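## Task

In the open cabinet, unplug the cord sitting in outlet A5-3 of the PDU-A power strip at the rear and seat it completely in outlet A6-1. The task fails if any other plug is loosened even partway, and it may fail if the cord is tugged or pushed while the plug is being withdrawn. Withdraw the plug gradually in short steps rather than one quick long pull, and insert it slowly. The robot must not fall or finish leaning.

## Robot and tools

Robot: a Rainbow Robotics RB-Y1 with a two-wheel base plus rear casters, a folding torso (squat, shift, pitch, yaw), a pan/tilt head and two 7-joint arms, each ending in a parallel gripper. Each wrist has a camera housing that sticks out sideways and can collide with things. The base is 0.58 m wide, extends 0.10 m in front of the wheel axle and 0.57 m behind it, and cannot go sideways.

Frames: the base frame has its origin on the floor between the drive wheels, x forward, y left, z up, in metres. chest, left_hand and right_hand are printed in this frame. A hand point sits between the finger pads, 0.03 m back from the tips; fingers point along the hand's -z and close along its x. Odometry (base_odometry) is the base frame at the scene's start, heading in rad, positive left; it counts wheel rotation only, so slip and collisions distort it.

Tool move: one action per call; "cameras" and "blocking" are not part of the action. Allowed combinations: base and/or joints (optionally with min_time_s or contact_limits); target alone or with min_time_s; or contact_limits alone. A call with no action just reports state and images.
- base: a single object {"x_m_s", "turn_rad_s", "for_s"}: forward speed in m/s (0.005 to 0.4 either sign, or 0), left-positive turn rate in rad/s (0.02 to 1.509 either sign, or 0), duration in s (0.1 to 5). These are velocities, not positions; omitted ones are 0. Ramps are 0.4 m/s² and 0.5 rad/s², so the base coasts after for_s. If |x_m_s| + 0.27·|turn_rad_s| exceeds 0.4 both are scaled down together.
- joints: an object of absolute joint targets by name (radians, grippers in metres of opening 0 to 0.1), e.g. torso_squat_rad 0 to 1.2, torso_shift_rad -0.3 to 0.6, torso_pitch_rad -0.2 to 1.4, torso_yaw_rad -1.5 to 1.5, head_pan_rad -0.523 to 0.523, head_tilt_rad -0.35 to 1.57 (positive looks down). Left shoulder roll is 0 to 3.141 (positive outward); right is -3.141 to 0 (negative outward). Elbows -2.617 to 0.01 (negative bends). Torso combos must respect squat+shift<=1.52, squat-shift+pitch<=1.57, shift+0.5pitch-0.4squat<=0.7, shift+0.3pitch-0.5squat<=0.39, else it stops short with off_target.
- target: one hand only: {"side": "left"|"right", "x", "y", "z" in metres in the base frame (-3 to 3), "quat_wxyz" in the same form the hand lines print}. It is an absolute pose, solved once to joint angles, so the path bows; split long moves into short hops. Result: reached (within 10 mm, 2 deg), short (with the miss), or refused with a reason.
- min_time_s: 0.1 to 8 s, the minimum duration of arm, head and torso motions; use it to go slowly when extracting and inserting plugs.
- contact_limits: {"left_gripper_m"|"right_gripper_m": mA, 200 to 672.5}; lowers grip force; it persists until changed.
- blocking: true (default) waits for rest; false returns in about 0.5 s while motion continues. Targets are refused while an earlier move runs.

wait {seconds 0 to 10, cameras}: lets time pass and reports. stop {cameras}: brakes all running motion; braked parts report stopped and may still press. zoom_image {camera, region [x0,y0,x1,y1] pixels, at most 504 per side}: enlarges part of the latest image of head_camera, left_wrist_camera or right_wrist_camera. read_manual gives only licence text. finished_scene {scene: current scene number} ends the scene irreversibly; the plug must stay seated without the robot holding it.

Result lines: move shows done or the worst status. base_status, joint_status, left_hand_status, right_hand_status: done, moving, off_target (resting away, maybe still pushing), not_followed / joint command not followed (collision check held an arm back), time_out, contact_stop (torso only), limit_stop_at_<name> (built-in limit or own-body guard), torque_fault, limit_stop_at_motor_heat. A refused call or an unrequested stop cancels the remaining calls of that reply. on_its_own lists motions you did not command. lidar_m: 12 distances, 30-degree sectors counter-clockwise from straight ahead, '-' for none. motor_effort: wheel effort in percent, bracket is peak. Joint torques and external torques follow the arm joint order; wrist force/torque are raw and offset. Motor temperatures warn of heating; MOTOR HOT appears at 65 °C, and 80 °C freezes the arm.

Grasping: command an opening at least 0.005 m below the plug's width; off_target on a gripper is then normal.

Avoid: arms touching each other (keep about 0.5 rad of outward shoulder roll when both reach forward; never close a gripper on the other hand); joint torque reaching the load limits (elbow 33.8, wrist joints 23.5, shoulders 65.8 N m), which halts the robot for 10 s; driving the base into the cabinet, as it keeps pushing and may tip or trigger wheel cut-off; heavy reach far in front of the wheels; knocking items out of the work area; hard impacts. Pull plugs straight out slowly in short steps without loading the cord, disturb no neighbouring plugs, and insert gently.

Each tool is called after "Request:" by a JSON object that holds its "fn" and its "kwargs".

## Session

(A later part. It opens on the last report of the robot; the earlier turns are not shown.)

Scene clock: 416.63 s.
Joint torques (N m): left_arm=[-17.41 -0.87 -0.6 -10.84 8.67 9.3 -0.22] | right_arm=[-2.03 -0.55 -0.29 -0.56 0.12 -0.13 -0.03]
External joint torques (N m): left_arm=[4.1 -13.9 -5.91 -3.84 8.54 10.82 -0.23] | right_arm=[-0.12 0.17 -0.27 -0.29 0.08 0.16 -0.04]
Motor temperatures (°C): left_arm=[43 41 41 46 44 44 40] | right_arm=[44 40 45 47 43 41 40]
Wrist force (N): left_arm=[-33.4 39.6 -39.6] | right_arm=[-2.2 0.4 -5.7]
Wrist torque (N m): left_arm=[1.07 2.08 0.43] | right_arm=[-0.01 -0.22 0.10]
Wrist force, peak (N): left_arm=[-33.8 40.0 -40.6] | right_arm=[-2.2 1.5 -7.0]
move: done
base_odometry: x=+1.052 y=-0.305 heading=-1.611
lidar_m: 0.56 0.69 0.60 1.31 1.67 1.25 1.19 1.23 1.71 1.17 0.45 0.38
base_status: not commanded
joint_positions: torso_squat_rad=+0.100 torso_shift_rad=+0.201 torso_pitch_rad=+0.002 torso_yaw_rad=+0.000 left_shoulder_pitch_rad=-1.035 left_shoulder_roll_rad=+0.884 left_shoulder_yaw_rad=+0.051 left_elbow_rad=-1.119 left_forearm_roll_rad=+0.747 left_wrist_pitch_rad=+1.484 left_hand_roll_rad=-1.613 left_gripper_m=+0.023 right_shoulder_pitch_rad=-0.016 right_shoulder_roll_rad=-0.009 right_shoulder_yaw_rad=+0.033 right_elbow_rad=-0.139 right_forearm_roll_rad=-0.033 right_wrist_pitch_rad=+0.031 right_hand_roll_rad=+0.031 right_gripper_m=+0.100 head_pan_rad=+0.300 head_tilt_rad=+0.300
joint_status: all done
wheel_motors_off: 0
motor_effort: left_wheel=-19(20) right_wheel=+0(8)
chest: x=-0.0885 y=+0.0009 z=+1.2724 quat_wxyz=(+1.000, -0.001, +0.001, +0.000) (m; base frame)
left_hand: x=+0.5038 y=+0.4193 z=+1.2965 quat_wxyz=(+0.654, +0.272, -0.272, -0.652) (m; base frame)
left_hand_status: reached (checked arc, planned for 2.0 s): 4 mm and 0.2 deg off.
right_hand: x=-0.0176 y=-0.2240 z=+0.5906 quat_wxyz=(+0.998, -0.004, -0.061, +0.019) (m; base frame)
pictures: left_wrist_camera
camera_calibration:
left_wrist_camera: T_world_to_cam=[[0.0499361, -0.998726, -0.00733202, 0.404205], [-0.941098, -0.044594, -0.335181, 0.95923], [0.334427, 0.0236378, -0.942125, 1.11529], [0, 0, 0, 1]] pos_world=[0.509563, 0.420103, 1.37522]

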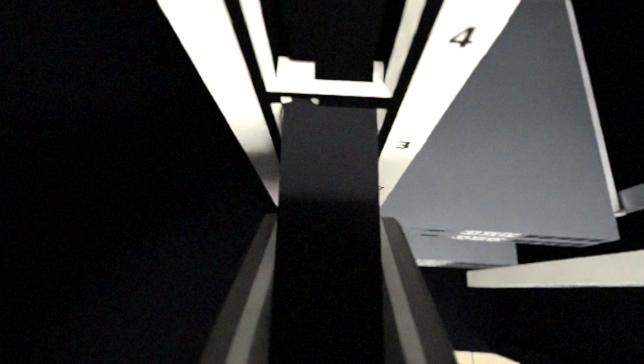

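Request:
{"fn": "move", "kwargs": {"target": {"side":"left","x":0.5015,"y":0.4375,"z":1.2955,"quat_wxyz":[0.653,0.271,-0.271,-0.653]}, "min_time_s": 2, "cameras": ["left_wrist_camera"]}}

Request:
{"fn": "zoom_image", "kwargs": {"camera": "left_wrist_camera", "region": [240, 0, 440, 180]}}

Request:
{"fn": "move", "kwargs": {"target": {"side":"left","x":0.5015,"y":0.4115,"z":1.2955,"quat_wxyz":[0.653,0.271,-0.271,-0.653]}, "min_time_s": 2, "cameras": ["left_wrist_camera"]}}

Request:
{"fn": "zoom_image", "kwargs": {"camera": "left_wrist_camera", "region": [240, 0, 440, 180]}}

Scene clock: 424.23 s.
Joint torques (N m): left_arm=[-11.79 35.72 11.93 0.3 -7.74 1.09 0.8] | right_arm=[-2.05 -0.18 -0.38 -0.58 0.05 -0.14 -0.07]
External joint torques (N m): left_arm=[9.57 22.39 6.76 7.43 -7.94 2.61 0.79] | right_arm=[-0.14 0.47 -0.36 -0.3 0.01 0.14 -0.08]
Motor temperatures (°C): left_arm=[43 41 41 46 44 45 40] | right_arm=[44 40 45 47 43 41 40]
Wrist force (N): left_arm=[33.6 11.0 -26.1] | right_arm=[-1.9 1.2 -6.6]
Wrist torque (N m): left_arm=[0.01 -0.75 -1.15] | right_arm=[-0.10 -0.20 0.08]
Wrist force, peak (N): left_arm=[-33.6 39.6 -40.3] | right_arm=[-2.0 2.0 -7.3]
move: done
base_odometry: x=+1.052 y=-0.305 heading=-1.611
lidar_m: 0.56 0.69 0.60 1.31 1.66 1.24 1.19 1.24 1.71 1.19 0.45 0.39
base_status: not commanded
joint_positions: torso_squat_rad=+0.100 torso_shift_rad=+0.201 torso_pitch_rad=+0.001 torso_yaw_rad=-0.001 left_shoulder_pitch_rad=-1.036 left_shoulder_roll_rad=+0.902 left_shoulder_yaw_rad=+0.066 left_elbow_rad=-1.077 left_forearm_roll_rad=+0.768 left_wrist_pitch_rad=+1.469 left_hand_roll_rad=-1.663 left_gripper_m=+0.023 right_shoulder_pitch_rad=-0.016 right_shoulder_roll_rad=-0.009 right_shoulder_yaw_rad=+0.033 right_elbow_rad=-0.139 right_forearm_roll_rad=-0.033 right_wrist_pitch_rad=+0.031 right_hand_roll_rad=+0.031 right_gripper_m=+0.100 head_pan_rad=+0.300 head_tilt_rad=+0.300
joint_status: all done
wheel_motors_off: 0
motor_effort: left_wheel=-22(23) right_wheel=+8(9)
chest: x=-0.0887 y=-0.0001 z=+1.2725 quat_wxyz=(+1.000, +0.000, +0.001, +0.000) (m; base frame)
left_hand: x=+0.5025 y=+0.4312 z=+1.2966 quat_wxyz=(+0.650, +0.271, -0.274, -0.655) (m; base frame)
left_hand_status: reached (checked arc, planned for 2.0 s): 6 mm and 0.5 deg off.
right_hand: x=-0.0178 y=-0.2242 z=+0.5904 quat_wxyz=(+0.998, -0.003, -0.061, +0.018) (m; base frame)
pictures: left_wrist_camera
camera_calibration:
left_wrist_camera: T_world_to_cam=[[0.0400554, -0.999167, -0.00784744, 0.421997], [-0.940724, -0.0350629, -0.337356, 0.957196], [0.336799, 0.0208952, -0.941345, 1.11456], [0, 0, 0, 1]] pos_world=[0.508169, 0.431918, 1.37542]

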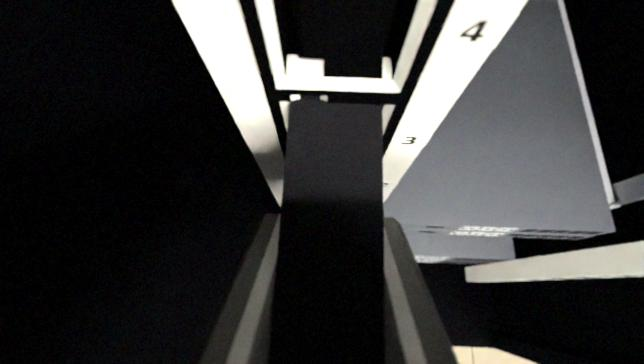

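Scaled by 2.520 from the camera's 644x364 image, which has a finer 1265x715 frame.

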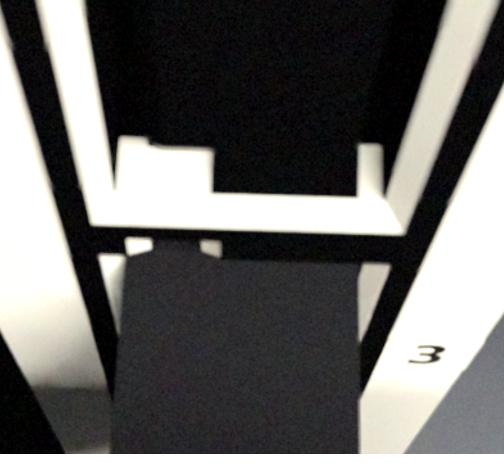

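Scene clock: 426.57 s.
Joint torques (N m): left_arm=[-23.73 -7.06 -1.02 -13.76 9.41 2.42 -0.75] | right_arm=[-2.16 -0.5 0.02 -0.44 0.1 -0.13 -0.05]
External joint torques (N m): left_arm=[-2.33 -20.08 -6.44 -6.87 9.3 3.93 -0.76] | right_arm=[-0.22 0.21 0.03 -0.15 0.07 0.16 -0.06]
Motor temperatures (°C): left_arm=[43 41 41 47 45 44 40] | right_arm=[44 40 45 47 43 41 40]
Wrist force (N): left_arm=[-35.1 10.8 -10.7] | right_arm=[-1.3 1.7 -6.0]
Wrist torque (N m): left_arm=[0.60 2.15 1.10] | right_arm=[-0.11 -0.14 0.09]
Wrist force, peak (N): left_arm=[33.2 12.9 -26.3] | right_arm=[-2.3 1.7 -6.8]
move: done
base_odometry: x=+1.052 y=-0.305 heading=-1.610
lidar_m: 0.56 0.69 0.60 1.31 1.66 1.23 1.19 1.23 1.71 1.18 0.44 0.38
base_status: not commanded
joint_positions: torso_squat_rad=+0.100 torso_shift_rad=+0.200 torso_pitch_rad=+0.000 torso_yaw_rad=+0.000 left_shoulder_pitch_rad=-1.023 left_shoulder_roll_rad=+0.884 left_shoulder_yaw_rad=+0.052 left_elbow_rad=-1.146 left_forearm_roll_rad=+0.748 left_wrist_pitch_rad=+1.496 left_hand_roll_rad=-1.597 left_gripper_m=+0.023 right_shoulder_pitch_rad=-0.016 right_shoulder_roll_rad=-0.009 right_shoulder_yaw_rad=+0.033 right_elbow_rad=-0.139 right_forearm_roll_rad=-0.033 right_wrist_pitch_rad=+0.031 right_hand_roll_rad=+0.031 right_gripper_m=+0.100 head_pan_rad=+0.300 head_tilt_rad=+0.300
joint_status: all done
wheel_motors_off: 0
motor_effort: left_wheel=-2(23) right_wheel=-2(9)
chest: x=-0.0894 y=+0.0009 z=+1.2725 quat_wxyz=(+1.000, -0.001, +0.000, +0.000) (m; base frame)
left_hand: x=+0.4999 y=+0.4172 z=+1.2968 quat_wxyz=(+0.655, +0.272, -0.271, -0.651) (m; base frame)
left_hand_status: reached (checked arc, planned for 2.0 s): 6 mm and 0.3 deg off.
right_hand: x=-0.0175 y=-0.2240 z=+0.5908 quat_wxyz=(+0.998, -0.004, -0.061, +0.019) (m; base frame)
pictures: left_wrist_camera
camera_calibration:
left_wrist_camera: T_world_to_cam=[[0.0521417, -0.998614, -0.00709732, 0.400811], [-0.941434, -0.0467827, -0.333937, 0.955031], [0.333142, 0.0240937, -0.942569, 1.11796], [0, 0, 0, 1]] pos_world=[0.50576, 0.417999, 1.37552]

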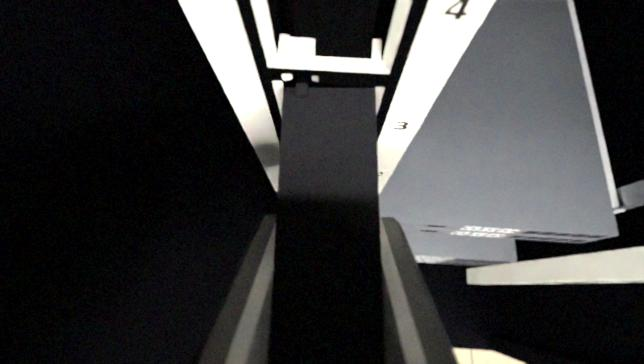

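Scaled by 2.520 from the camera's 644x364 image, which has a finer 1265x715 frame.

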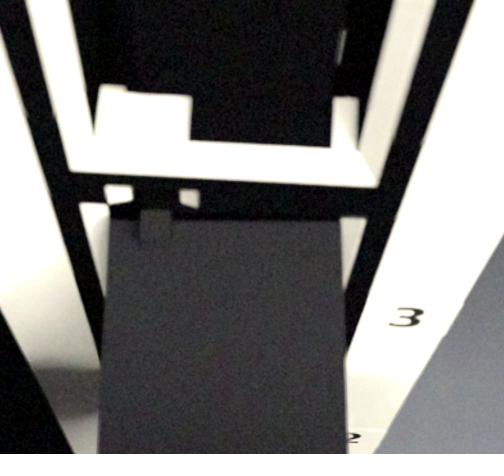

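Request:
{"fn": "move", "kwargs": {"target": {"side":"left","x":0.498,"y":0.4258,"z":1.2958,"quat_wxyz":[0.653,0.271,-0.271,-0.653]}, "min_time_s": 3, "cameras": ["left_wrist_camera"]}}

Request:
{"fn": "zoom_image", "kwargs": {"camera": "left_wrist_camera", "region": [240, 0, 440, 180]}}

Request:
{"fn": "move", "kwargs": {"target": {"side":"left","x":0.493,"y":0.4258,"z":1.2958,"quat_wxyz":[0.653,0.271,-0.271,-0.653]}, "min_time_s": 3, "cameras": ["left_wrist_camera"]}}

Request:
{"fn": "zoom_image", "kwargs": {"camera": "left_wrist_camera", "region": [240, 0, 440, 180]}}

Scene clock: 435.07 s.
Joint torques (N m): left_arm=[-20.17 13.32 7.42 -6.46 0.44 -1.7 -0.33] | right_arm=[-2.35 -0.36 -0.23 -0.48 0.07 -0.1 -0.05]
External joint torques (N m): left_arm=[1.09 0.1 2.04 0.47 0.3 -0.19 -0.34] | right_arm=[-0.39 0.33 -0.22 -0.18 0.04 0.19 -0.06]
Motor temperatures (°C): left_arm=[43 41 41 47 45 44 40] | right_arm=[44 40 45 47 43 41 40]
Wrist force (N): left_arm=[0.4 -3.3 -3.8] | right_arm=[-1.6 1.3 -6.1]
Wrist torque (N m): left_arm=[-0.08 0.13 0.11] | right_arm=[-0.09 -0.18 0.09]
Wrist force, peak (N): left_arm=[-35.2 11.4 -10.8] | right_arm=[-2.8 1.8 -7.0]
move: done
base_odometry: x=+1.052 y=-0.305 heading=-1.610
lidar_m: 0.56 0.69 0.61 1.31 1.66 1.24 1.18 1.23 1.72 1.18 0.44 0.37
base_status: not commanded
joint_positions: torso_squat_rad=+0.100 torso_shift_rad=+0.200 torso_pitch_rad=+0.000 torso_yaw_rad=+0.000 left_shoulder_pitch_rad=-1.018 left_shoulder_roll_rad=+0.896 left_shoulder_yaw_rad=+0.062 left_elbow_rad=-1.130 left_forearm_roll_rad=+0.761 left_wrist_pitch_rad=+1.490 left_hand_roll_rad=-1.623 left_gripper_m=+0.023 right_shoulder_pitch_rad=-0.016 right_shoulder_roll_rad=-0.009 right_shoulder_yaw_rad=+0.033 right_elbow_rad=-0.139 right_forearm_roll_rad=-0.033 right_wrist_pitch_rad=+0.031 right_hand_roll_rad=+0.031 right_gripper_m=+0.100 head_pan_rad=+0.300 head_tilt_rad=+0.300
joint_status: all done
wheel_motors_off: 0
motor_effort: left_wheel=+0(4) right_wheel=+0(3)
chest: x=-0.0898 y=+0.0006 z=+1.2726 quat_wxyz=(+1.000, -0.001, +0.000, +0.000) (m; base frame)
left_hand: x=+0.4978 y=+0.4248 z=+1.2967 quat_wxyz=(+0.653, +0.272, -0.271, -0.653) (m; base frame)
left_hand_status: reached (checked arc, planned for 3.0 s): 1 mm and 0.1 deg off.
right_hand: x=-0.0176 y=-0.2241 z=+0.5908 quat_wxyz=(+0.998, -0.003, -0.061, +0.019) (m; base frame)
pictures: left_wrist_camera
camera_calibration:
left_wrist_camera: T_world_to_cam=[[0.0468534, -0.998859, -0.00920718, 0.413992], [-0.941427, -0.0410743, -0.334705, 0.952028], [0.333945, 0.02435, -0.942278, 1.11757], [0, 0, 0, 1]] pos_world=[0.503662, 0.425411, 1.37552]

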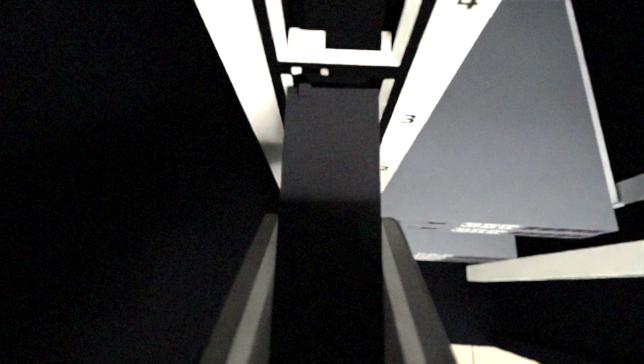

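Scaled by 2.520 from the camera's 644x364 image, which has a finer 1265x715 frame.

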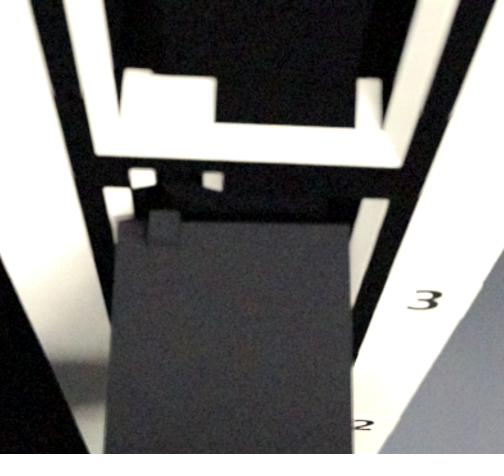

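Scene clock: 438.40 s.
Joint torques (N m): left_arm=[-20.07 13.63 7.17 -8.29 0.38 -1.27 0.05] | right_arm=[-2.21 -0.4 -0.25 -0.59 0.07 -0.14 -0.02]
External joint torques (N m): left_arm=[0.97 0.29 1.69 -1.46 0.25 0.25 0.04] | right_arm=[-0.25 0.29 -0.23 -0.29 0.03 0.15 -0.03]
Motor temperatures (°C): left_arm=[43 41 41 47 45 44 40] | right_arm=[44 40 45 47 43 41 40]
Wrist force (N): left_arm=[0.6 -3.0 -3.7] | right_arm=[-1.8 1.6 -6.0]
Wrist torque (N m): left_arm=[-0.09 0.12 0.10] | right_arm=[-0.13 -0.22 0.07]
Wrist force, peak (N): left_arm=[0.5 -3.2 -4.2] | right_arm=[-2.4 2.0 -7.0]
move: done
base_odometry: x=+1.052 y=-0.305 heading=-1.610
lidar_m: 0.56 0.69 0.60 1.31 1.68 1.23 1.18 1.23 1.70 1.17 0.45 0.37
base_status: not commanded
joint_positions: torso_squat_rad=+0.100 torso_shift_rad=+0.200 torso_pitch_rad=+0.000 torso_yaw_rad=+0.000 left_shoulder_pitch_rad=-0.999 left_shoulder_roll_rad=+0.902 left_shoulder_yaw_rad=+0.070 left_elbow_rad=-1.159 left_forearm_roll_rad=+0.768 left_wrist_pitch_rad=+1.503 left_hand_roll_rad=-1.615 left_gripper_m=+0.023 right_shoulder_pitch_rad=-0.016 right_shoulder_roll_rad=-0.009 right_shoulder_yaw_rad=+0.033 right_elbow_rad=-0.139 right_forearm_roll_rad=-0.033 right_wrist_pitch_rad=+0.031 right_hand_roll_rad=+0.031 right_gripper_m=+0.100 head_pan_rad=+0.300 head_tilt_rad=+0.300
joint_status: all done
wheel_motors_off: 0
motor_effort: left_wheel=+0(1) right_wheel=+1(1)
chest: x=-0.0898 y=+0.0006 z=+1.2726 quat_wxyz=(+1.000, +0.000, +0.000, +0.000) (m; base frame)
left_hand: x=+0.4932 y=+0.4256 z=+1.2960 quat_wxyz=(+0.653, +0.271, -0.271, -0.653) (m; base frame)
left_hand_status: reached (checked arc, planned for 3.0 s): 0 mm and 0.0 deg off.
right_hand: x=-0.0176 y=-0.2241 z=+0.5908 quat_wxyz=(+0.998, -0.003, -0.061, +0.019) (m; base frame)
pictures: left_wrist_camera
camera_calibration:
left_wrist_camera: T_world_to_cam=[[0.0464942, -0.998882, -0.00856678, 0.414397], [-0.942076, -0.0409952, -0.332885, 0.945441], [0.332162, 0.0235478, -0.942928, 1.12039], [0, 0, 0, 1]] pos_world=[0.499259, 0.42631, 1.37472]

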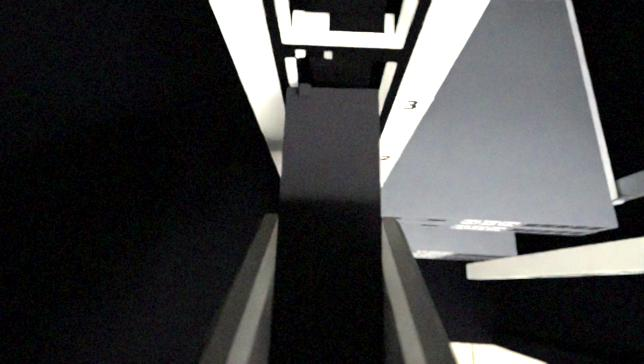

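Scaled by 2.520 from the camera's 644x364 image, which has a finer 1265x715 frame.

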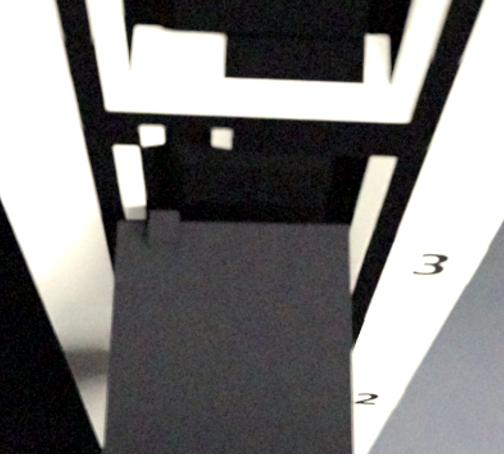

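Request:
{"fn": "move", "kwargs": {"target": {"side":"left","x":0.483,"y":0.4258,"z":1.2958,"quat_wxyz":[0.653,0.271,-0.271,-0.653]}, "min_time_s": 4, "cameras": ["left_wrist_camera"]}}

Request:
{"fn": "zoom_image", "kwargs": {"camera": "left_wrist_camera", "region": [240, 0, 440, 180]}}

Request:
{"fn": "move", "kwargs": {"target": {"side":"left","x":0.467,"y":0.4258,"z":1.2958,"quat_wxyz":[0.653,0.271,-0.271,-0.653]}, "min_time_s": 5, "cameras": ["left_wrist_camera"]}}

Request:
{"fn": "zoom_image", "kwargs": {"camera": "left_wrist_camera", "region": [240, 0, 440, 180]}}

Scene clock: 455.60 s.
Joint torques (N m): left_arm=[-19.42 13.5 7.47 -8.01 0.41 -1.23 0.12] | right_arm=[-2.29 -0.36 -0.28 -0.65 0.16 -0.18 0.12]
External joint torques (N m): left_arm=[1.14 -0.04 1.76 -1.43 0.31 0.28 0.11] | right_arm=[-0.33 0.32 -0.26 -0.36 0.12 0.11 0.11]
Motor temperatures (°C): left_arm=[43 41 41 47 44 43 40] | right_arm=[44 40 45 47 43 40 40]
Wrist force (N): left_arm=[0.6 -2.9 -3.6] | right_arm=[-1.6 1.1 -6.4]
Wrist torque (N m): left_arm=[-0.09 0.13 0.09] | right_arm=[-0.10 -0.15 0.06]
Wrist force, peak (N): left_arm=[0.7 -3.4 -3.9] | right_arm=[-2.0 2.1 -7.1]
move: done
base_odometry: x=+1.052 y=-0.305 heading=-1.610
lidar_m: 0.57 0.70 0.60 1.32 1.67 1.23 1.19 1.24 1.72 1.18 0.45 0.37
base_status: not commanded
joint_positions: torso_squat_rad=+0.100 torso_shift_rad=+0.200 torso_pitch_rad=+0.000 torso_yaw_rad=+0.000 left_shoulder_pitch_rad=-0.960 left_shoulder_roll_rad=+0.914 left_shoulder_yaw_rad=+0.088 left_elbow_rad=-1.224 left_forearm_roll_rad=+0.781 left_wrist_pitch_rad=+1.530 left_hand_roll_rad=-1.594 left_gripper_m=+0.023 right_shoulder_pitch_rad=-0.016 right_shoulder_roll_rad=-0.009 right_shoulder_yaw_rad=+0.033 right_elbow_rad=-0.139 right_forearm_roll_rad=-0.033 right_wrist_pitch_rad=+0.031 right_hand_roll_rad=+0.031 right_gripper_m=+0.100 head_pan_rad=+0.300 head_tilt_rad=+0.300
joint_status: all done
wheel_motors_off: 0
motor_effort: left_wheel=+0(1) right_wheel=+1(1)
chest: x=-0.0898 y=+0.0006 z=+1.2726 quat_wxyz=(+1.000, +0.000, +0.000, +0.000) (m; base frame)
left_hand: x=+0.4836 y=+0.4256 z=+1.2959 quat_wxyz=(+0.653, +0.270, -0.270, -0.654) (m; base frame)
left_hand_status: reached (checked arc, planned for 4.0 s): 1 mm and 0.2 deg off.
right_hand: x=-0.0176 y=-0.2241 z=+0.5908 quat_wxyz=(+0.998, -0.003, -0.061, +0.019) (m; base frame)
pictures: left_wrist_camera
camera_calibration:
left_wrist_camera: T_world_to_cam=[[0.0457417, -0.998913, -0.00901942, 0.415844], [-0.94292, -0.0401928, -0.330586, 0.933365], [0.329864, 0.0236262, -0.943733, 1.12566], [0, 0, 0, 1]] pos_world=[0.489754, 0.426312, 1.37463]

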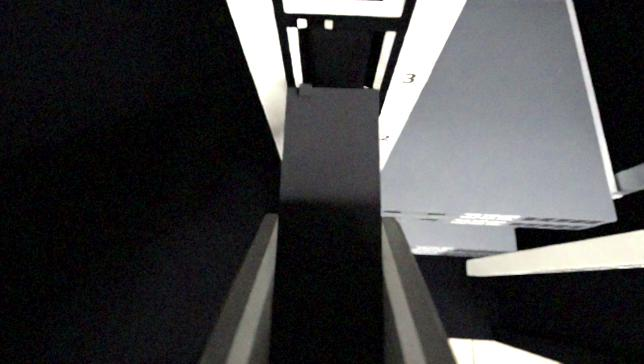

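Scaled by 2.520 from the camera's 644x364 image, which has a finer 1265x715 frame.

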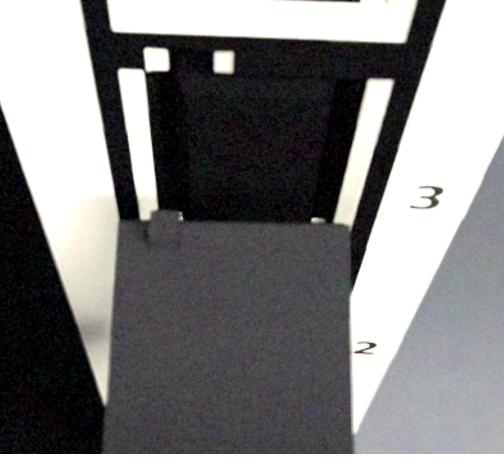

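Scene clock: 460.93 s.
Joint torques (N m): left_arm=[-18.58 13.94 8.08 -7.54 0.27 -1.21 0.1] | right_arm=[-2.34 -0.28 -0.19 -0.54 0.15 -0.13 -0.03]
External joint torques (N m): left_arm=[1.11 0.08 2.03 -1.39 0.23 0.31 0.09] | right_arm=[-0.38 0.41 -0.18 -0.24 0.11 0.16 -0.04]
Motor temperatures (°C): left_arm=[43 41 41 47 44 43 40] | right_arm=[44 40 45 47 43 40 40]
Wrist force (N): left_arm=[0.6 -2.5 -3.6] | right_arm=[-0.9 1.6 -5.9]
Wrist torque (N m): left_arm=[-0.15 0.14 0.09] | right_arm=[-0.14 -0.10 0.08]
Wrist force, peak (N): left_arm=[0.3 -3.1 -4.1] | right_arm=[-2.5 1.9 -6.9]
move: done
base_odometry: x=+1.052 y=-0.305 heading=-1.610
lidar_m: 0.56 0.70 0.60 1.31 1.68 1.23 1.18 1.25 1.71 1.17 0.46 0.37
base_status: not commanded
joint_positions: torso_squat_rad=+0.100 torso_shift_rad=+0.200 torso_pitch_rad=+0.000 torso_yaw_rad=+0.000 left_shoulder_pitch_rad=-0.892 left_shoulder_roll_rad=+0.931 left_shoulder_yaw_rad=+0.122 left_elbow_rad=-1.335 left_forearm_roll_rad=+0.803 left_wrist_pitch_rad=+1.569 left_hand_roll_rad=-1.557 left_gripper_m=+0.023 right_shoulder_pitch_rad=-0.016 right_shoulder_roll_rad=-0.009 right_shoulder_yaw_rad=+0.033 right_elbow_rad=-0.139 right_forearm_roll_rad=-0.033 right_wrist_pitch_rad=+0.031 right_hand_roll_rad=+0.031 right_gripper_m=+0.100 head_pan_rad=+0.300 head_tilt_rad=+0.300
joint_status: all done
wheel_motors_off: 0
motor_effort: left_wheel=+0(1) right_wheel=+0(1)
chest: x=-0.0898 y=+0.0006 z=+1.2726 quat_wxyz=(+1.000, +0.000, +0.000, +0.000) (m; base frame)
left_hand: x=+0.4671 y=+0.4256 z=+1.2960 quat_wxyz=(+0.653, +0.271, -0.271, -0.653) (m; base frame)
left_hand_status: reached (checked arc, planned for 5.0 s): 0 mm and 0.0 deg off.
right_hand: x=-0.0176 y=-0.2241 z=+0.5908 quat_wxyz=(+0.998, -0.003, -0.061, +0.019) (m; base frame)
pictures: left_wrist_camera
camera_calibration:
left_wrist_camera: T_world_to_cam=[[0.0466591, -0.998876, -0.00838938, 0.415291], [-0.941931, -0.0412, -0.333271, 0.921341], [0.33255, 0.0234523, -0.942794, 1.12886], [0, 0, 0, 1]] pos_world=[0.473059, 0.426309, 1.37482]

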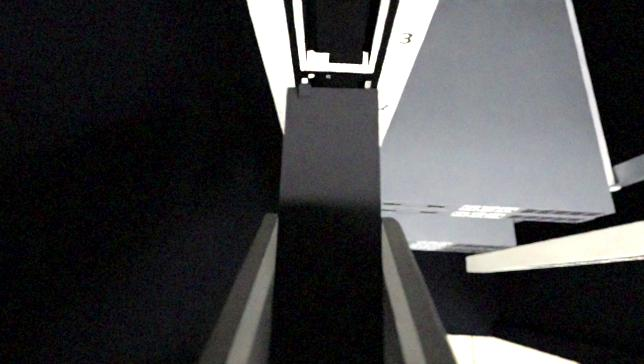

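Scaled by 2.520 from the camera's 644x364 image, which has a finer 1265x715 frame.

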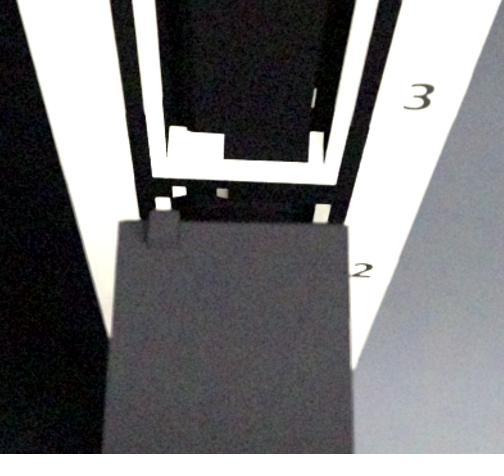

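Request:
{"fn": "move", "kwargs": {"target": {"side":"left","x":0.457,"y":0.4258,"z":1.2958,"quat_wxyz":[0.653,0.271,-0.271,-0.653]}, "min_time_s": 4, "cameras": []}}

Request:
{"fn": "move", "kwargs": {"target": {"side":"left","x":0.457,"y":0.4258,"z":1.3395,"quat_wxyz":[0.653,0.271,-0.271,-0.653]}, "min_time_s": 4, "cameras": ["left_wrist_camera"]}}

Request:
{"fn": "move", "kwargs": {"target": {"side":"left","x":0.457,"y":0.4258,"z":1.3832,"quat_wxyz":[0.653,0.271,-0.271,-0.653]}, "min_time_s": 4, "cameras": ["head_camera","left_wrist_camera"]}}

Request:
{"fn": "zoom_image", "kwargs": {"camera": "left_wrist_camera", "region": [240, 0, 440, 180]}}

Request:
{"fn": "zoom_image", "kwargs": {"camera": "head_camera", "region": [500, 150, 800, 400]}}

Scene clock: 471.87 s.
Joint torques (N m): left_arm=[-17.88 14.11 8.05 -7.29 0.23 -1.25 0.05] | right_arm=[-2.29 -0.4 -0.17 -0.57 0.06 -0.15 -0.02]
External joint torques (N m): left_arm=[1.33 0.1 1.84 -1.38 0.22 0.27 0.04] | right_arm=[-0.33 0.29 -0.16 -0.27 0.02 0.14 -0.03]
Motor temperatures (°C): left_arm=[43 41 41 46 44 43 40] | right_arm=[44 40 45 47 43 40 40]
Wrist force (N): left_arm=[0.3 -2.6 -3.6] | right_arm=[-1.1 2.1 -6.5]
Wrist torque (N m): left_arm=[-0.13 0.09 0.09] | right_arm=[-0.19 -0.09 0.04]
Wrist force, peak (N): left_arm=[0.4 -2.9 -4.0] | right_arm=[-1.9 1.8 -7.1]
move: done
base_odometry: x=+1.052 y=-0.305 heading=-1.610
lidar_m: 0.56 0.69 0.60 1.33 1.68 1.24 1.18 1.24 1.72 1.17 0.46 0.38
base_status: not commanded
joint_positions: torso_squat_rad=+0.100 torso_shift_rad=+0.200 torso_pitch_rad=+0.000 torso_yaw_rad=+0.000 left_shoulder_pitch_rad=-0.857 left_shoulder_roll_rad=+0.941 left_shoulder_yaw_rad=+0.141 left_elbow_rad=-1.390 left_forearm_roll_rad=+0.817 left_wrist_pitch_rad=+1.592 left_hand_roll_rad=-1.539 left_gripper_m=+0.023 right_shoulder_pitch_rad=-0.016 right_shoulder_roll_rad=-0.009 right_shoulder_yaw_rad=+0.033 right_elbow_rad=-0.139 right_forearm_roll_rad=-0.033 right_wrist_pitch_rad=+0.031 right_hand_roll_rad=+0.031 right_gripper_m=+0.100 head_pan_rad=+0.300 head_tilt_rad=+0.300
joint_status: all done
wheel_motors_off: 0
motor_effort: left_wheel=+0(1) right_wheel=+0(1)
chest: x=-0.0898 y=+0.0006 z=+1.2726 quat_wxyz=(+1.000, +0.000, +0.000, +0.000) (m; base frame)
left_hand: x=+0.4576 y=+0.4256 z=+1.2959 quat_wxyz=(+0.653, +0.271, -0.270, -0.654) (m; base frame)
left_hand_status: reached (checked arc, planned for 4.0 s): 1 mm and 0.1 deg off.
right_hand: x=-0.0176 y=-0.2241 z=+0.5908 quat_wxyz=(+0.998, -0.003, -0.061, +0.019) (m; base frame)
pictures: none
No camera images: "cameras" was empty.

Scene clock: 476.20 s.
Joint torques (N m): left_arm=[-23.4 13.49 3.99 -5.49 0.36 -1.34 -0.34] | right_arm=[-2.24 -0.58 -0.32 -0.57 0.12 -0.04 0.02]
External joint torques (N m): left_arm=[-3.85 0.3 -1.71 0.21 0.34 0.18 -0.35] | right_arm=[-0.28 0.11 -0.31 -0.28 0.08 0.25 0.01]
Motor temperatures (°C): left_arm=[43 41 41 46 43 43 40] | right_arm=[44 40 45 47 43 40 40]
Wrist force (N): left_arm=[0.2 -3.8 -4.9] | right_arm=[-1.6 0.9 -6.1]
Wrist torque (N m): left_arm=[0.07 0.09 0.07] | right_arm=[-0.08 -0.16 0.05]
Wrist force, peak (N): left_arm=[0.1 -4.4 -4.8] | right_arm=[-3.0 1.6 -6.6]
move: done
base_odometry: x=+1.052 y=-0.305 heading=-1.610
lidar_m: 0.55 0.70 0.60 1.31 1.67 1.23 1.18 1.24 1.72 1.17 0.46 0.38
base_status: not commanded
joint_positions: torso_squat_rad=+0.100 torso_shift_rad=+0.200 torso_pitch_rad=+0.000 torso_yaw_rad=+0.000 left_shoulder_pitch_rad=-0.993 left_shoulder_roll_rad=+0.978 left_shoulder_yaw_rad=+0.115 left_elbow_rad=-1.310 left_forearm_roll_rad=+0.825 left_wrist_pitch_rad=+1.655 left_hand_roll_rad=-1.550 left_gripper_m=+0.023 right_shoulder_pitch_rad=-0.016 right_shoulder_roll_rad=-0.009 right_shoulder_yaw_rad=+0.033 right_elbow_rad=-0.139 right_forearm_roll_rad=-0.033 right_wrist_pitch_rad=+0.031 right_hand_roll_rad=+0.031 right_gripper_m=+0.100 head_pan_rad=+0.300 head_tilt_rad=+0.300
joint_status: all done
wheel_motors_off: 0
motor_effort: left_wheel=+0(1) right_wheel=+1(1)
chest: x=-0.0897 y=+0.0006 z=+1.2726 quat_wxyz=(+1.000, +0.000, +0.000, +0.000) (m; base frame)
left_hand: x=+0.4569 y=+0.4258 z=+1.3393 quat_wxyz=(+0.653, +0.271, -0.271, -0.653) (m; base frame)
left_hand_status: reached (checked arc, planned for 4.0 s): 0 mm and 0.0 deg off.
right_hand: x=-0.0176 y=-0.2241 z=+0.5908 quat_wxyz=(+0.998, -0.003, -0.061, +0.019) (m; base frame)
pictures: left_wrist_camera
camera_calibration:
left_wrist_camera: T_world_to_cam=[[0.0473901, -0.998844, -0.00802722, 0.415463], [-0.941757, -0.0420001, -0.333662, 0.926988], [0.332939, 0.0233719, -0.942659, 1.17273], [0, 0, 0, 1]] pos_world=[0.46286, 0.426508, 1.41812]

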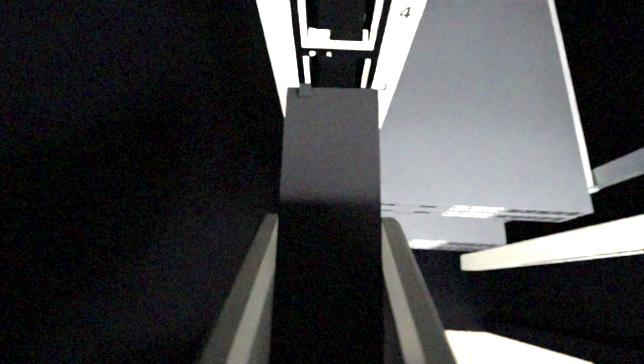

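Scene clock: 480.53 s.
Joint torques (N m): left_arm=[-24.48 12.46 3.64 -5.68 -0.03 -1.48 -0.27] | right_arm=[-2.33 -0.25 -0.37 -0.55 0.18 -0.14 -0.02]
External joint torques (N m): left_arm=[-4.59 0.6 -1.39 -0.01 -0.09 0.04 -0.28] | right_arm=[-0.37 0.44 -0.36 -0.25 0.14 0.15 -0.03]
Motor temperatures (°C): left_arm=[43 41 41 46 43 43 40] | right_arm=[44 40 45 47 43 40 40]
Wrist force (N): left_arm=[-0.4 -5.0 -5.8] | right_arm=[-1.9 1.7 -6.5]
Wrist torque (N m): left_arm=[0.15 0.08 0.06] | right_arm=[-0.15 -0.23 0.07]
Wrist force, peak (N): left_arm=[0.0 -5.3 -5.9] | right_arm=[-2.1 1.3 -7.2]
move: done
base_odometry: x=+1.052 y=-0.305 heading=-1.610
lidar_m: 0.57 0.68 0.60 1.32 1.66 1.23 1.19 1.24 1.71 1.19 0.45 0.38
base_status: not commanded
joint_positions: torso_squat_rad=+0.100 torso_shift_rad=+0.200 torso_pitch_rad=+0.000 torso_yaw_rad=+0.000 left_shoulder_pitch_rad=-1.157 left_shoulder_roll_rad=+1.006 left_shoulder_yaw_rad=+0.070 left_elbow_rad=-1.189 left_forearm_roll_rad=+0.820 left_wrist_pitch_rad=+1.703 left_hand_roll_rad=-1.579 left_gripper_m=+0.023 right_shoulder_pitch_rad=-0.016 right_shoulder_roll_rad=-0.009 right_shoulder_yaw_rad=+0.033 right_elbow_rad=-0.139 right_forearm_roll_rad=-0.033 right_wrist_pitch_rad=+0.031 right_hand_roll_rad=+0.031 right_gripper_m=+0.100 head_pan_rad=+0.300 head_tilt_rad=+0.300
joint_status: all done
wheel_motors_off: 0
motor_effort: left_wheel=+0(1) right_wheel=+1(1)
chest: x=-0.0897 y=+0.0006 z=+1.2726 quat_wxyz=(+1.000, +0.000, +0.000, +0.000) (m; base frame)
left_hand: x=+0.4569 y=+0.4258 z=+1.3829 quat_wxyz=(+0.653, +0.271, -0.271, -0.653) (m; base frame)
left_hand_status: reached (checked arc, planned for 4.0 s): 0 mm and 0.0 deg off.
right_hand: x=-0.0176 y=-0.2241 z=+0.5908 quat_wxyz=(+0.998, -0.003, -0.061, +0.019) (m; base frame)
pictures: head_camera, left_wrist_camera
camera_calibration:
head_camera: T_world_to_cam=[[0.300545, -0.953702, -0.011179, 0.0460242], [-0.254729, -0.0689677, -0.96455, 1.46901], [0.919122, 0.292738, -0.263663, 0.388366], [0, 0, 0, 1]] pos_world=[0.00341163, 0.0315184, 1.51985]
left_wrist_camera: T_world_to_cam=[[0.0475185, -0.998838, -0.00807623, 0.415827], [-0.941645, -0.0420973, -0.333964, 0.941841], [0.333236, 0.0234744, -0.942551, 1.21343], [0, 0, 0, 1]] pos_world=[0.462761, 0.426508, 1.46162]

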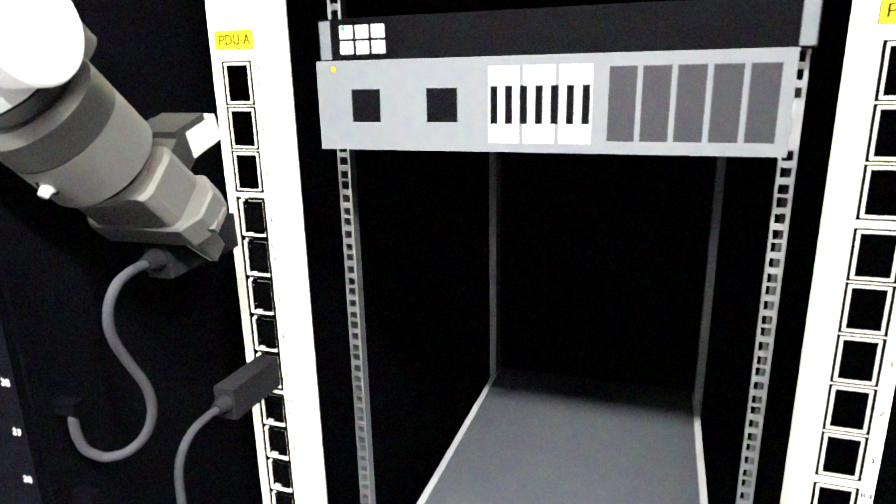

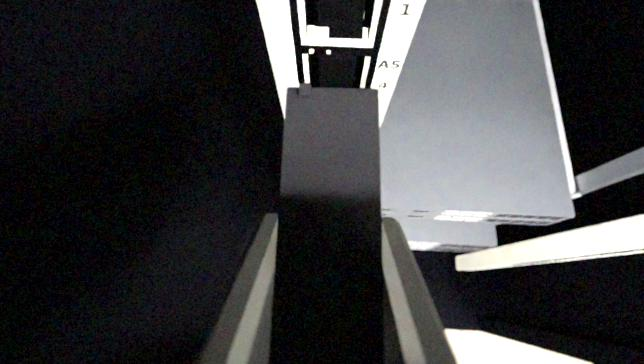

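Scaled by 2.520 from the camera's 644x364 image, which has a finer 1265x715 frame.

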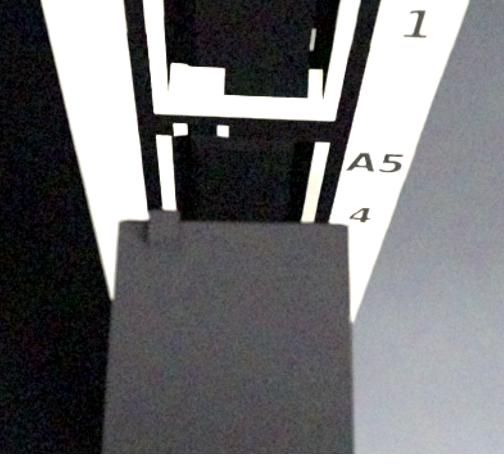

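Scaled by 1.680 from the camera's 896x504 image, which has a finer 1280x720 frame.

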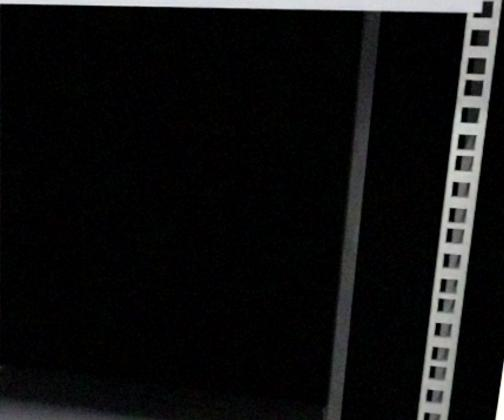

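Request:
{"fn": "zoom_image", "kwargs": {"camera": "head_camera", "region": [200, 140, 340, 380]}}

Scaled by 2.100 from the camera's 896x504 image, which has a finer 1280x720 frame.

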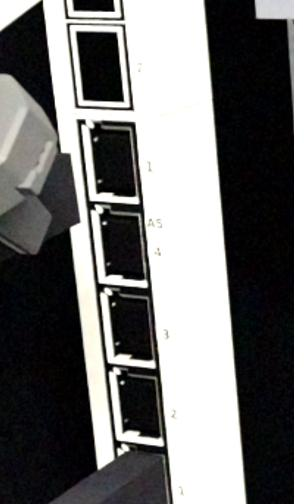

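Request:
{"fn": "move", "kwargs": {"target": {"side":"left","x":0.467,"y":0.4258,"z":1.3834,"quat_wxyz":[0.653,0.271,-0.271,-0.653]}, "min_time_s": 4, "cameras": ["left_wrist_camera"]}}

Request:
{"fn": "zoom_image", "kwargs": {"camera": "left_wrist_camera", "region": [240, 0, 440, 180]}}

Scene clock: 497.97 s.
Joint torques (N m): left_arm=[-24.88 10.13 3.55 -6.06 -0.03 -1.86 -0.33] | right_arm=[-2.38 -0.29 -0.26 -0.54 0.09 -0.09 -0.03]
External joint torques (N m): left_arm=[-4.56 -1.49 -1.32 -0.12 -0.12 -0.35 -0.34] | right_arm=[-0.43 0.4 -0.25 -0.25 0.06 0.2 -0.03]
Motor temperatures (°C): left_arm=[44 41 41 46 43 43 40] | right_arm=[44 40 45 46 43 40 40]
Wrist force (N): left_arm=[-0.1 -5.3 -5.3] | right_arm=[-1.8 1.2 -5.8]
Wrist torque (N m): left_arm=[0.18 0.11 0.05] | right_arm=[-0.07 -0.15 0.12]
Wrist force, peak (N): left_arm=[-0.4 -5.5 -6.0] | right_arm=[-2.0 1.3 -7.1]
move: done
base_odometry: x=+1.052 y=-0.305 heading=-1.610
lidar_m: 0.56 0.69 0.60 1.32 1.67 1.23 1.18 1.23 1.72 1.17 0.45 0.38
base_status: not commanded
joint_positions: torso_squat_rad=+0.100 torso_shift_rad=+0.200 torso_pitch_rad=+0.000 torso_yaw_rad=+0.000 left_shoulder_pitch_rad=-1.192 left_shoulder_roll_rad=+0.994 left_shoulder_yaw_rad=+0.049 left_elbow_rad=-1.128 left_forearm_roll_rad=+0.804 left_wrist_pitch_rad=+1.675 left_hand_roll_rad=-1.600 left_gripper_m=+0.023 right_shoulder_pitch_rad=-0.016 right_shoulder_roll_rad=-0.009 right_shoulder_yaw_rad=+0.033 right_elbow_rad=-0.139 right_forearm_roll_rad=-0.033 right_wrist_pitch_rad=+0.031 right_hand_roll_rad=+0.031 right_gripper_m=+0.100 head_pan_rad=+0.300 head_tilt_rad=+0.300
joint_status: all done
wheel_motors_off: 0
motor_effort: left_wheel=+0(1) right_wheel=+0(1)
chest: x=-0.0897 y=+0.0006 z=+1.2726 quat_wxyz=(+1.000, +0.000, +0.000, +0.000) (m; base frame)
left_hand: x=+0.4661 y=+0.4258 z=+1.3831 quat_wxyz=(+0.653, +0.272, -0.271, -0.653) (m; base frame)
left_hand_status: reached (checked arc, planned for 4.0 s): 1 mm and 0.2 deg off.
right_hand: x=-0.0176 y=-0.2241 z=+0.5908 quat_wxyz=(+0.998, -0.003, -0.061, +0.019) (m; base frame)
pictures: left_wrist_camera
camera_calibration:
left_wrist_camera: T_world_to_cam=[[0.048501, -0.998779, -0.00938389, 0.416715], [-0.941208, -0.0425566, -0.335135, 0.952269], [0.334327, 0.0250866, -0.942123, 1.20873], [0, 0, 0, 1]] pos_world=[0.471963, 0.426409, 1.46182]

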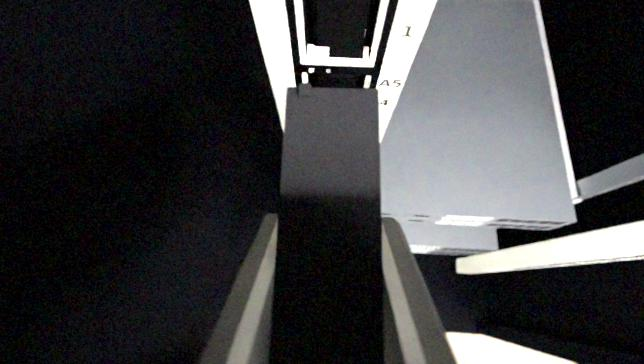

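Scaled by 2.520 from the camera's 644x364 image, which has a finer 1265x715 frame.

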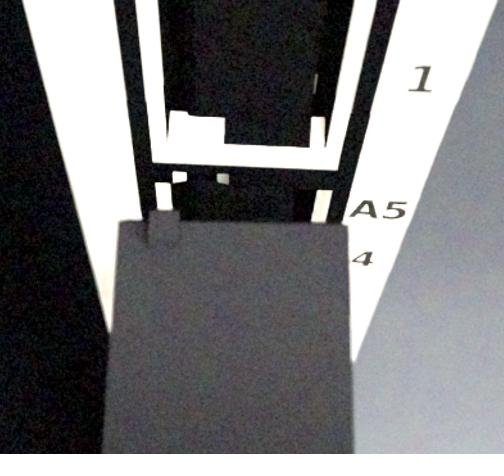

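Request:
{"fn": "move", "kwargs": {"target": {"side":"left","x":0.4673,"y":0.4258,"z":1.3848,"quat_wxyz":[0.653,0.271,-0.271,-0.653]}, "min_time_s": 2, "cameras": ["left_wrist_camera"]}}

Request:
{"fn": "zoom_image", "kwargs": {"camera": "left_wrist_camera", "region": [240, 0, 440, 180]}}

Scene clock: 511.90 s.
Joint torques (N m): left_arm=[-25.03 10.01 3.53 -6.29 0.03 -1.86 -0.26] | right_arm=[-2.4 -0.18 -0.37 -0.58 0.12 -0.14 -0.03]
External joint torques (N m): left_arm=[-4.65 -1.5 -1.27 -0.3 -0.08 -0.34 -0.27] | right_arm=[-0.44 0.51 -0.36 -0.29 0.08 0.15 -0.04]
Motor temperatures (°C): left_arm=[44 41 40 46 43 43 40] | right_arm=[44 40 45 46 43 40 40]
Wrist force (N): left_arm=[-0.2 -5.3 -5.6] | right_arm=[-1.1 1.0 -5.6]
Wrist torque (N m): left_arm=[0.17 0.07 0.06] | right_arm=[-0.08 -0.11 0.09]
Wrist force, peak (N): left_arm=[-0.1 -5.7 -5.8] | right_arm=[-1.5 1.6 -7.6]
move: done
base_odometry: x=+1.052 y=-0.305 heading=-1.610
lidar_m: 0.56 0.69 0.61 1.31 1.67 1.23 1.18 1.24 1.71 1.17 0.46 0.37
base_status: not commanded
joint_positions: torso_squat_rad=+0.100 torso_shift_rad=+0.200 torso_pitch_rad=+0.000 torso_yaw_rad=+0.000 left_shoulder_pitch_rad=-1.206 left_shoulder_roll_rad=+0.993 left_shoulder_yaw_rad=+0.044 left_elbow_rad=-1.110 left_forearm_roll_rad=+0.802 left_wrist_pitch_rad=+1.674 left_hand_roll_rad=-1.606 left_gripper_m=+0.023 right_shoulder_pitch_rad=-0.016 right_shoulder_roll_rad=-0.009 right_shoulder_yaw_rad=+0.033 right_elbow_rad=-0.139 right_forearm_roll_rad=-0.033 right_wrist_pitch_rad=+0.031 right_hand_roll_rad=+0.031 right_gripper_m=+0.100 head_pan_rad=+0.300 head_tilt_rad=+0.300
joint_status: all done
wheel_motors_off: 0
motor_effort: left_wheel=+0(1) right_wheel=+1(1)
chest: x=-0.0897 y=+0.0006 z=+1.2726 quat_wxyz=(+1.000, +0.000, +0.000, +0.000) (m; base frame)
left_hand: x=+0.4672 y=+0.4260 z=+1.3845 quat_wxyz=(+0.653, +0.271, -0.271, -0.653) (m; base frame)
left_hand_status: reached (checked arc, planned for 2.0 s): 0 mm and 0.0 deg off.
right_hand: x=-0.0176 y=-0.2241 z=+0.5908 quat_wxyz=(+0.998, -0.003, -0.061, +0.019) (m; base frame)
pictures: left_wrist_camera
camera_calibration:
left_wrist_camera: T_world_to_cam=[[0.0477346, -0.998827, -0.00814925, 0.415546], [-0.941909, -0.0422959, -0.333195, 0.951293], [0.33246, 0.0235808, -0.942823, 1.21228], [0, 0, 0, 1]] pos_world=[0.473159, 0.426707, 1.46332]

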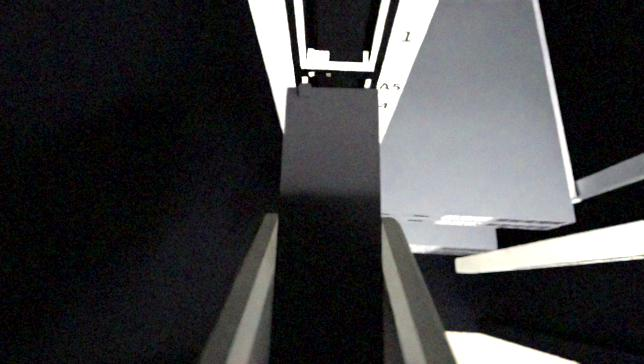

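Scaled by 2.520 from the camera's 644x364 image, which has a finer 1265x715 frame.

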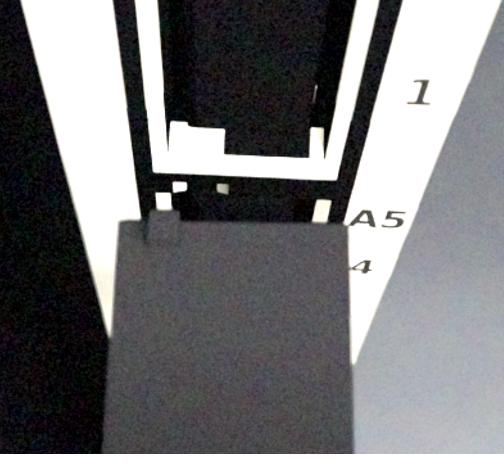

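Request:
{"fn": "move", "kwargs": {"target": {"side":"left","x":0.483,"y":0.4258,"z":1.3857,"quat_wxyz":[0.653,0.271,-0.271,-0.653]}, "min_time_s": 5, "cameras": ["left_wrist_camera"]}}

Request:
{"fn": "zoom_image", "kwargs": {"camera": "left_wrist_camera", "region": [240, 0, 440, 180]}}

Scene clock: 526.10 s.
Joint torques (N m): left_arm=[-26.11 9.56 3.13 -6.88 0.13 -1.92 -0.27] | right_arm=[-2.25 -0.21 -0.31 -0.69 0.08 -0.14 0.04]
External joint torques (N m): left_arm=[-4.99 -1.41 -1.27 -0.37 -0.04 -0.41 -0.28] | right_arm=[-0.29 0.48 -0.3 -0.4 0.04 0.15 0.04]
Motor temperatures (°C): left_arm=[44 40 40 46 43 43 40] | right_arm=[44 40 45 46 43 40 40]
Wrist force (N): left_arm=[-0.1 -5.6 -5.2] | right_arm=[-1.8 1.6 -5.9]
Wrist torque (N m): left_arm=[0.16 0.10 0.04] | right_arm=[-0.12 -0.19 0.06]
Wrist force, peak (N): left_arm=[-0.2 -5.8 -5.8] | right_arm=[-1.9 1.4 -7.3]
move: done
base_odometry: x=+1.052 y=-0.305 heading=-1.610
lidar_m: 0.56 0.69 0.60 1.31 1.67 1.23 1.18 1.22 1.72 1.17 0.45 0.37
base_status: not commanded
joint_positions: torso_squat_rad=+0.100 torso_shift_rad=+0.200 torso_pitch_rad=+0.000 torso_yaw_rad=+0.000 left_shoulder_pitch_rad=-1.277 left_shoulder_roll_rad=+0.971 left_shoulder_yaw_rad=+0.008 left_elbow_rad=-0.988 left_forearm_roll_rad=+0.775 left_wrist_pitch_rad=+1.623 left_hand_roll_rad=-1.649 left_gripper_m=+0.023 right_shoulder_pitch_rad=-0.016 right_shoulder_roll_rad=-0.009 right_shoulder_yaw_rad=+0.033 right_elbow_rad=-0.139 right_forearm_roll_rad=-0.033 right_wrist_pitch_rad=+0.031 right_hand_roll_rad=+0.031 right_gripper_m=+0.100 head_pan_rad=+0.300 head_tilt_rad=+0.300
joint_status: all done
wheel_motors_off: 0
motor_effort: left_wheel=+0(1) right_wheel=+1(1)
chest: x=-0.0897 y=+0.0006 z=+1.2726 quat_wxyz=(+1.000, +0.000, +0.000, +0.000) (m; base frame)
left_hand: x=+0.4828 y=+0.4260 z=+1.3854 quat_wxyz=(+0.653, +0.271, -0.271, -0.653) (m; base frame)
left_hand_status: reached (checked arc, planned for 5.0 s): 0 mm and 0.0 deg off.
right_hand: x=-0.0176 y=-0.2241 z=+0.5908 quat_wxyz=(+0.998, -0.003, -0.061, +0.019) (m; base frame)
pictures: left_wrist_camera
camera_calibration:
left_wrist_camera: T_world_to_cam=[[0.0478642, -0.99882, -0.00819781, 0.414812], [-0.941797, -0.0423945, -0.333498, 0.966684], [0.332757, 0.0236833, -0.942715, 1.20751], [0, 0, 0, 1]] pos_world=[0.48876, 0.426707, 1.46412]

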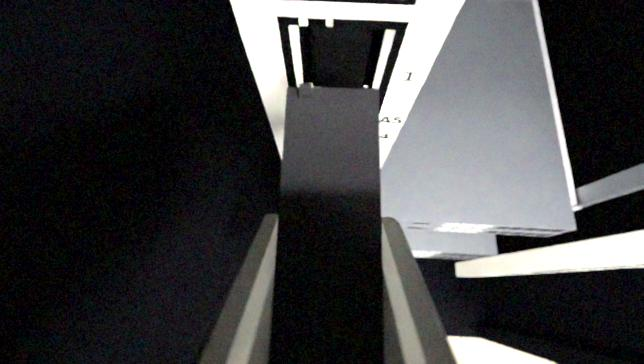

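Scaled by 2.520 from the camera's 644x364 image, which has a finer 1265x715 frame.

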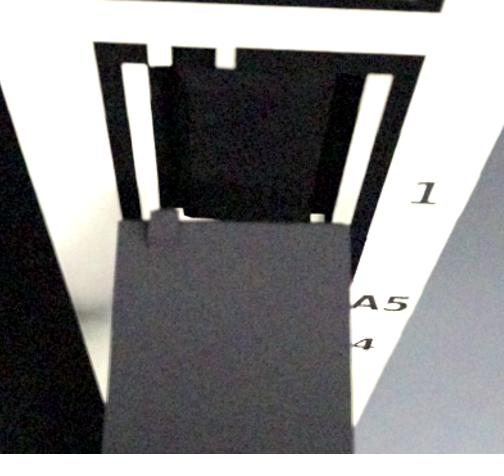

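Request:
{"fn": "move", "kwargs": {"target": {"side":"left","x":0.489,"y":0.4256,"z":1.3857,"quat_wxyz":[0.653,0.271,-0.271,-0.653]}, "min_time_s": 4, "cameras": []}}

Request:
{"fn": "move", "kwargs": {"target": {"side":"left","x":0.4935,"y":0.4256,"z":1.3857,"quat_wxyz":[0.653,0.271,-0.271,-0.653]}, "min_time_s": 4, "cameras": ["left_wrist_camera"]}}

Request:
{"fn": "zoom_image", "kwargs": {"camera": "left_wrist_camera", "region": [240, 0, 440, 180]}}

Scene clock: 541.07 s.
Joint torques (N m): left_arm=[-26.22 9.19 2.86 -6.99 0.1 -1.99 -0.27] | right_arm=[-2.38 -0.32 -0.24 -0.54 0.07 -0.08 -0.04]
External joint torques (N m): left_arm=[-4.84 -1.59 -1.38 -0.3 -0.09 -0.48 -0.28] | right_arm=[-0.43 0.37 -0.23 -0.25 0.03 0.21 -0.04]
Motor temperatures (°C): left_arm=[44 40 40 46 43 43 40] | right_arm=[43 40 45 46 43 40 40]
Wrist force (N): left_arm=[-0.2 -5.6 -5.3] | right_arm=[-1.5 1.7 -5.9]
Wrist torque (N m): left_arm=[0.16 0.07 0.05] | right_arm=[-0.17 -0.16 0.03]
Wrist force, peak (N): left_arm=[-0.2 -5.9 -5.7] | right_arm=[-2.6 1.7 -7.1]
move: done
base_odometry: x=+1.052 y=-0.305 heading=-1.610
lidar_m: 0.56 0.69 0.60 1.32 1.67 1.25 1.18 1.24 1.71 1.17 0.45 0.37
base_status: not commanded
joint_positions: torso_squat_rad=+0.100 torso_shift_rad=+0.200 torso_pitch_rad=+0.000 torso_yaw_rad=+0.000 left_shoulder_pitch_rad=-1.303 left_shoulder_roll_rad=+0.962 left_shoulder_yaw_rad=-0.004 left_elbow_rad=-0.942 left_forearm_roll_rad=+0.765 left_wrist_pitch_rad=+1.602 left_hand_roll_rad=-1.664 left_gripper_m=+0.023 right_shoulder_pitch_rad=-0.016 right_shoulder_roll_rad=-0.009 right_shoulder_yaw_rad=+0.033 right_elbow_rad=-0.139 right_forearm_roll_rad=-0.033 right_wrist_pitch_rad=+0.031 right_hand_roll_rad=+0.031 right_gripper_m=+0.100 head_pan_rad=+0.300 head_tilt_rad=+0.300
joint_status: all done
wheel_motors_off: 0
motor_effort: left_wheel=+0(1) right_wheel=+1(1)
chest: x=-0.0897 y=+0.0006 z=+1.2726 quat_wxyz=(+1.000, +0.000, +0.000, +0.000) (m; base frame)
left_hand: x=+0.4885 y=+0.4258 z=+1.3853 quat_wxyz=(+0.653, +0.272, -0.271, -0.653) (m; base frame)
left_hand_status: reached (checked arc, planned for 4.0 s): 1 mm and 0.1 deg off.
right_hand: x=-0.0176 y=-0.2241 z=+0.5908 quat_wxyz=(+0.998, -0.003, -0.061, +0.019) (m; base frame)
pictures: none
No camera images: "cameras" was empty.

Scene clock: 545.40 s.
Joint torques (N m): left_arm=[-26.81 9.14 2.74 -7.32 0.2 -2.01 -0.32] | right_arm=[-2.17 -0.43 -0.1 -0.61 0.09 -0.16 -0.04]
External joint torques (N m): left_arm=[-5.22 -1.45 -1.34 -0.46 -0.02 -0.5 -0.33] | right_arm=[-0.22 0.25 -0.09 -0.32 0.06 0.13 -0.04]
Motor temperatures (°C): left_arm=[44 40 40 46 43 43 40] | right_arm=[43 40 45 46 43 40 40]
Wrist force (N): left_arm=[-0.2 -5.8 -5.3] | right_arm=[-1.8 1.0 -6.0]
Wrist torque (N m): left_arm=[0.19 0.09 0.03] | right_arm=[-0.05 -0.19 0.07]
Wrist force, peak (N): left_arm=[-0.1 -6.0 -5.4] | right_arm=[-1.6 1.5 -7.2]
move: done
base_odometry: x=+1.052 y=-0.305 heading=-1.610
lidar_m: 0.57 0.69 0.61 1.32 1.66 1.23 1.19 1.24 1.71 1.19 0.45 0.37
base_status: not commanded
joint_positions: torso_squat_rad=+0.100 torso_shift_rad=+0.200 torso_pitch_rad=+0.000 torso_yaw_rad=+0.000 left_shoulder_pitch_rad=-1.326 left_shoulder_roll_rad=+0.955 left_shoulder_yaw_rad=-0.014 left_elbow_rad=-0.899 left_forearm_roll_rad=+0.757 left_wrist_pitch_rad=+1.584 left_hand_roll_rad=-1.679 left_gripper_m=+0.023 right_shoulder_pitch_rad=-0.016 right_shoulder_roll_rad=-0.009 right_shoulder_yaw_rad=+0.033 right_elbow_rad=-0.139 right_forearm_roll_rad=-0.033 right_wrist_pitch_rad=+0.031 right_hand_roll_rad=+0.031 right_gripper_m=+0.100 head_pan_rad=+0.300 head_tilt_rad=+0.300
joint_status: all done
wheel_motors_off: 0
motor_effort: left_wheel=+0(1) right_wheel=+0(1)
chest: x=-0.0897 y=+0.0006 z=+1.2726 quat_wxyz=(+1.000, +0.000, +0.000, +0.000) (m; base frame)
left_hand: x=+0.4931 y=+0.4258 z=+1.3853 quat_wxyz=(+0.653, +0.272, -0.271, -0.653) (m; base frame)
left_hand_status: reached (checked arc, planned for 4.0 s): 1 mm and 0.1 deg off.
right_hand: x=-0.0176 y=-0.2241 z=+0.5908 quat_wxyz=(+0.998, -0.003, -0.061, +0.019) (m; base frame)
pictures: left_wrist_camera
camera_calibration:
left_wrist_camera: T_world_to_cam=[[0.0481177, -0.998805, -0.00861177, 0.414598], [-0.941574, -0.0424799, -0.334115, 0.977112], [0.33335, 0.0241855, -0.942493, 1.20328], [0, 0, 0, 1]] pos_world=[0.498961, 0.426508, 1.46412]

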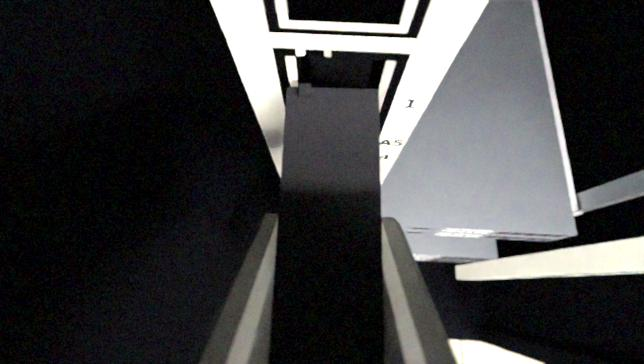

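Scaled by 2.520 from the camera's 644x364 image, which has a finer 1265x715 frame.

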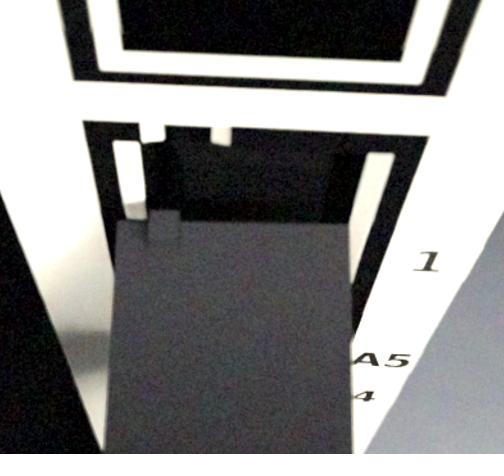

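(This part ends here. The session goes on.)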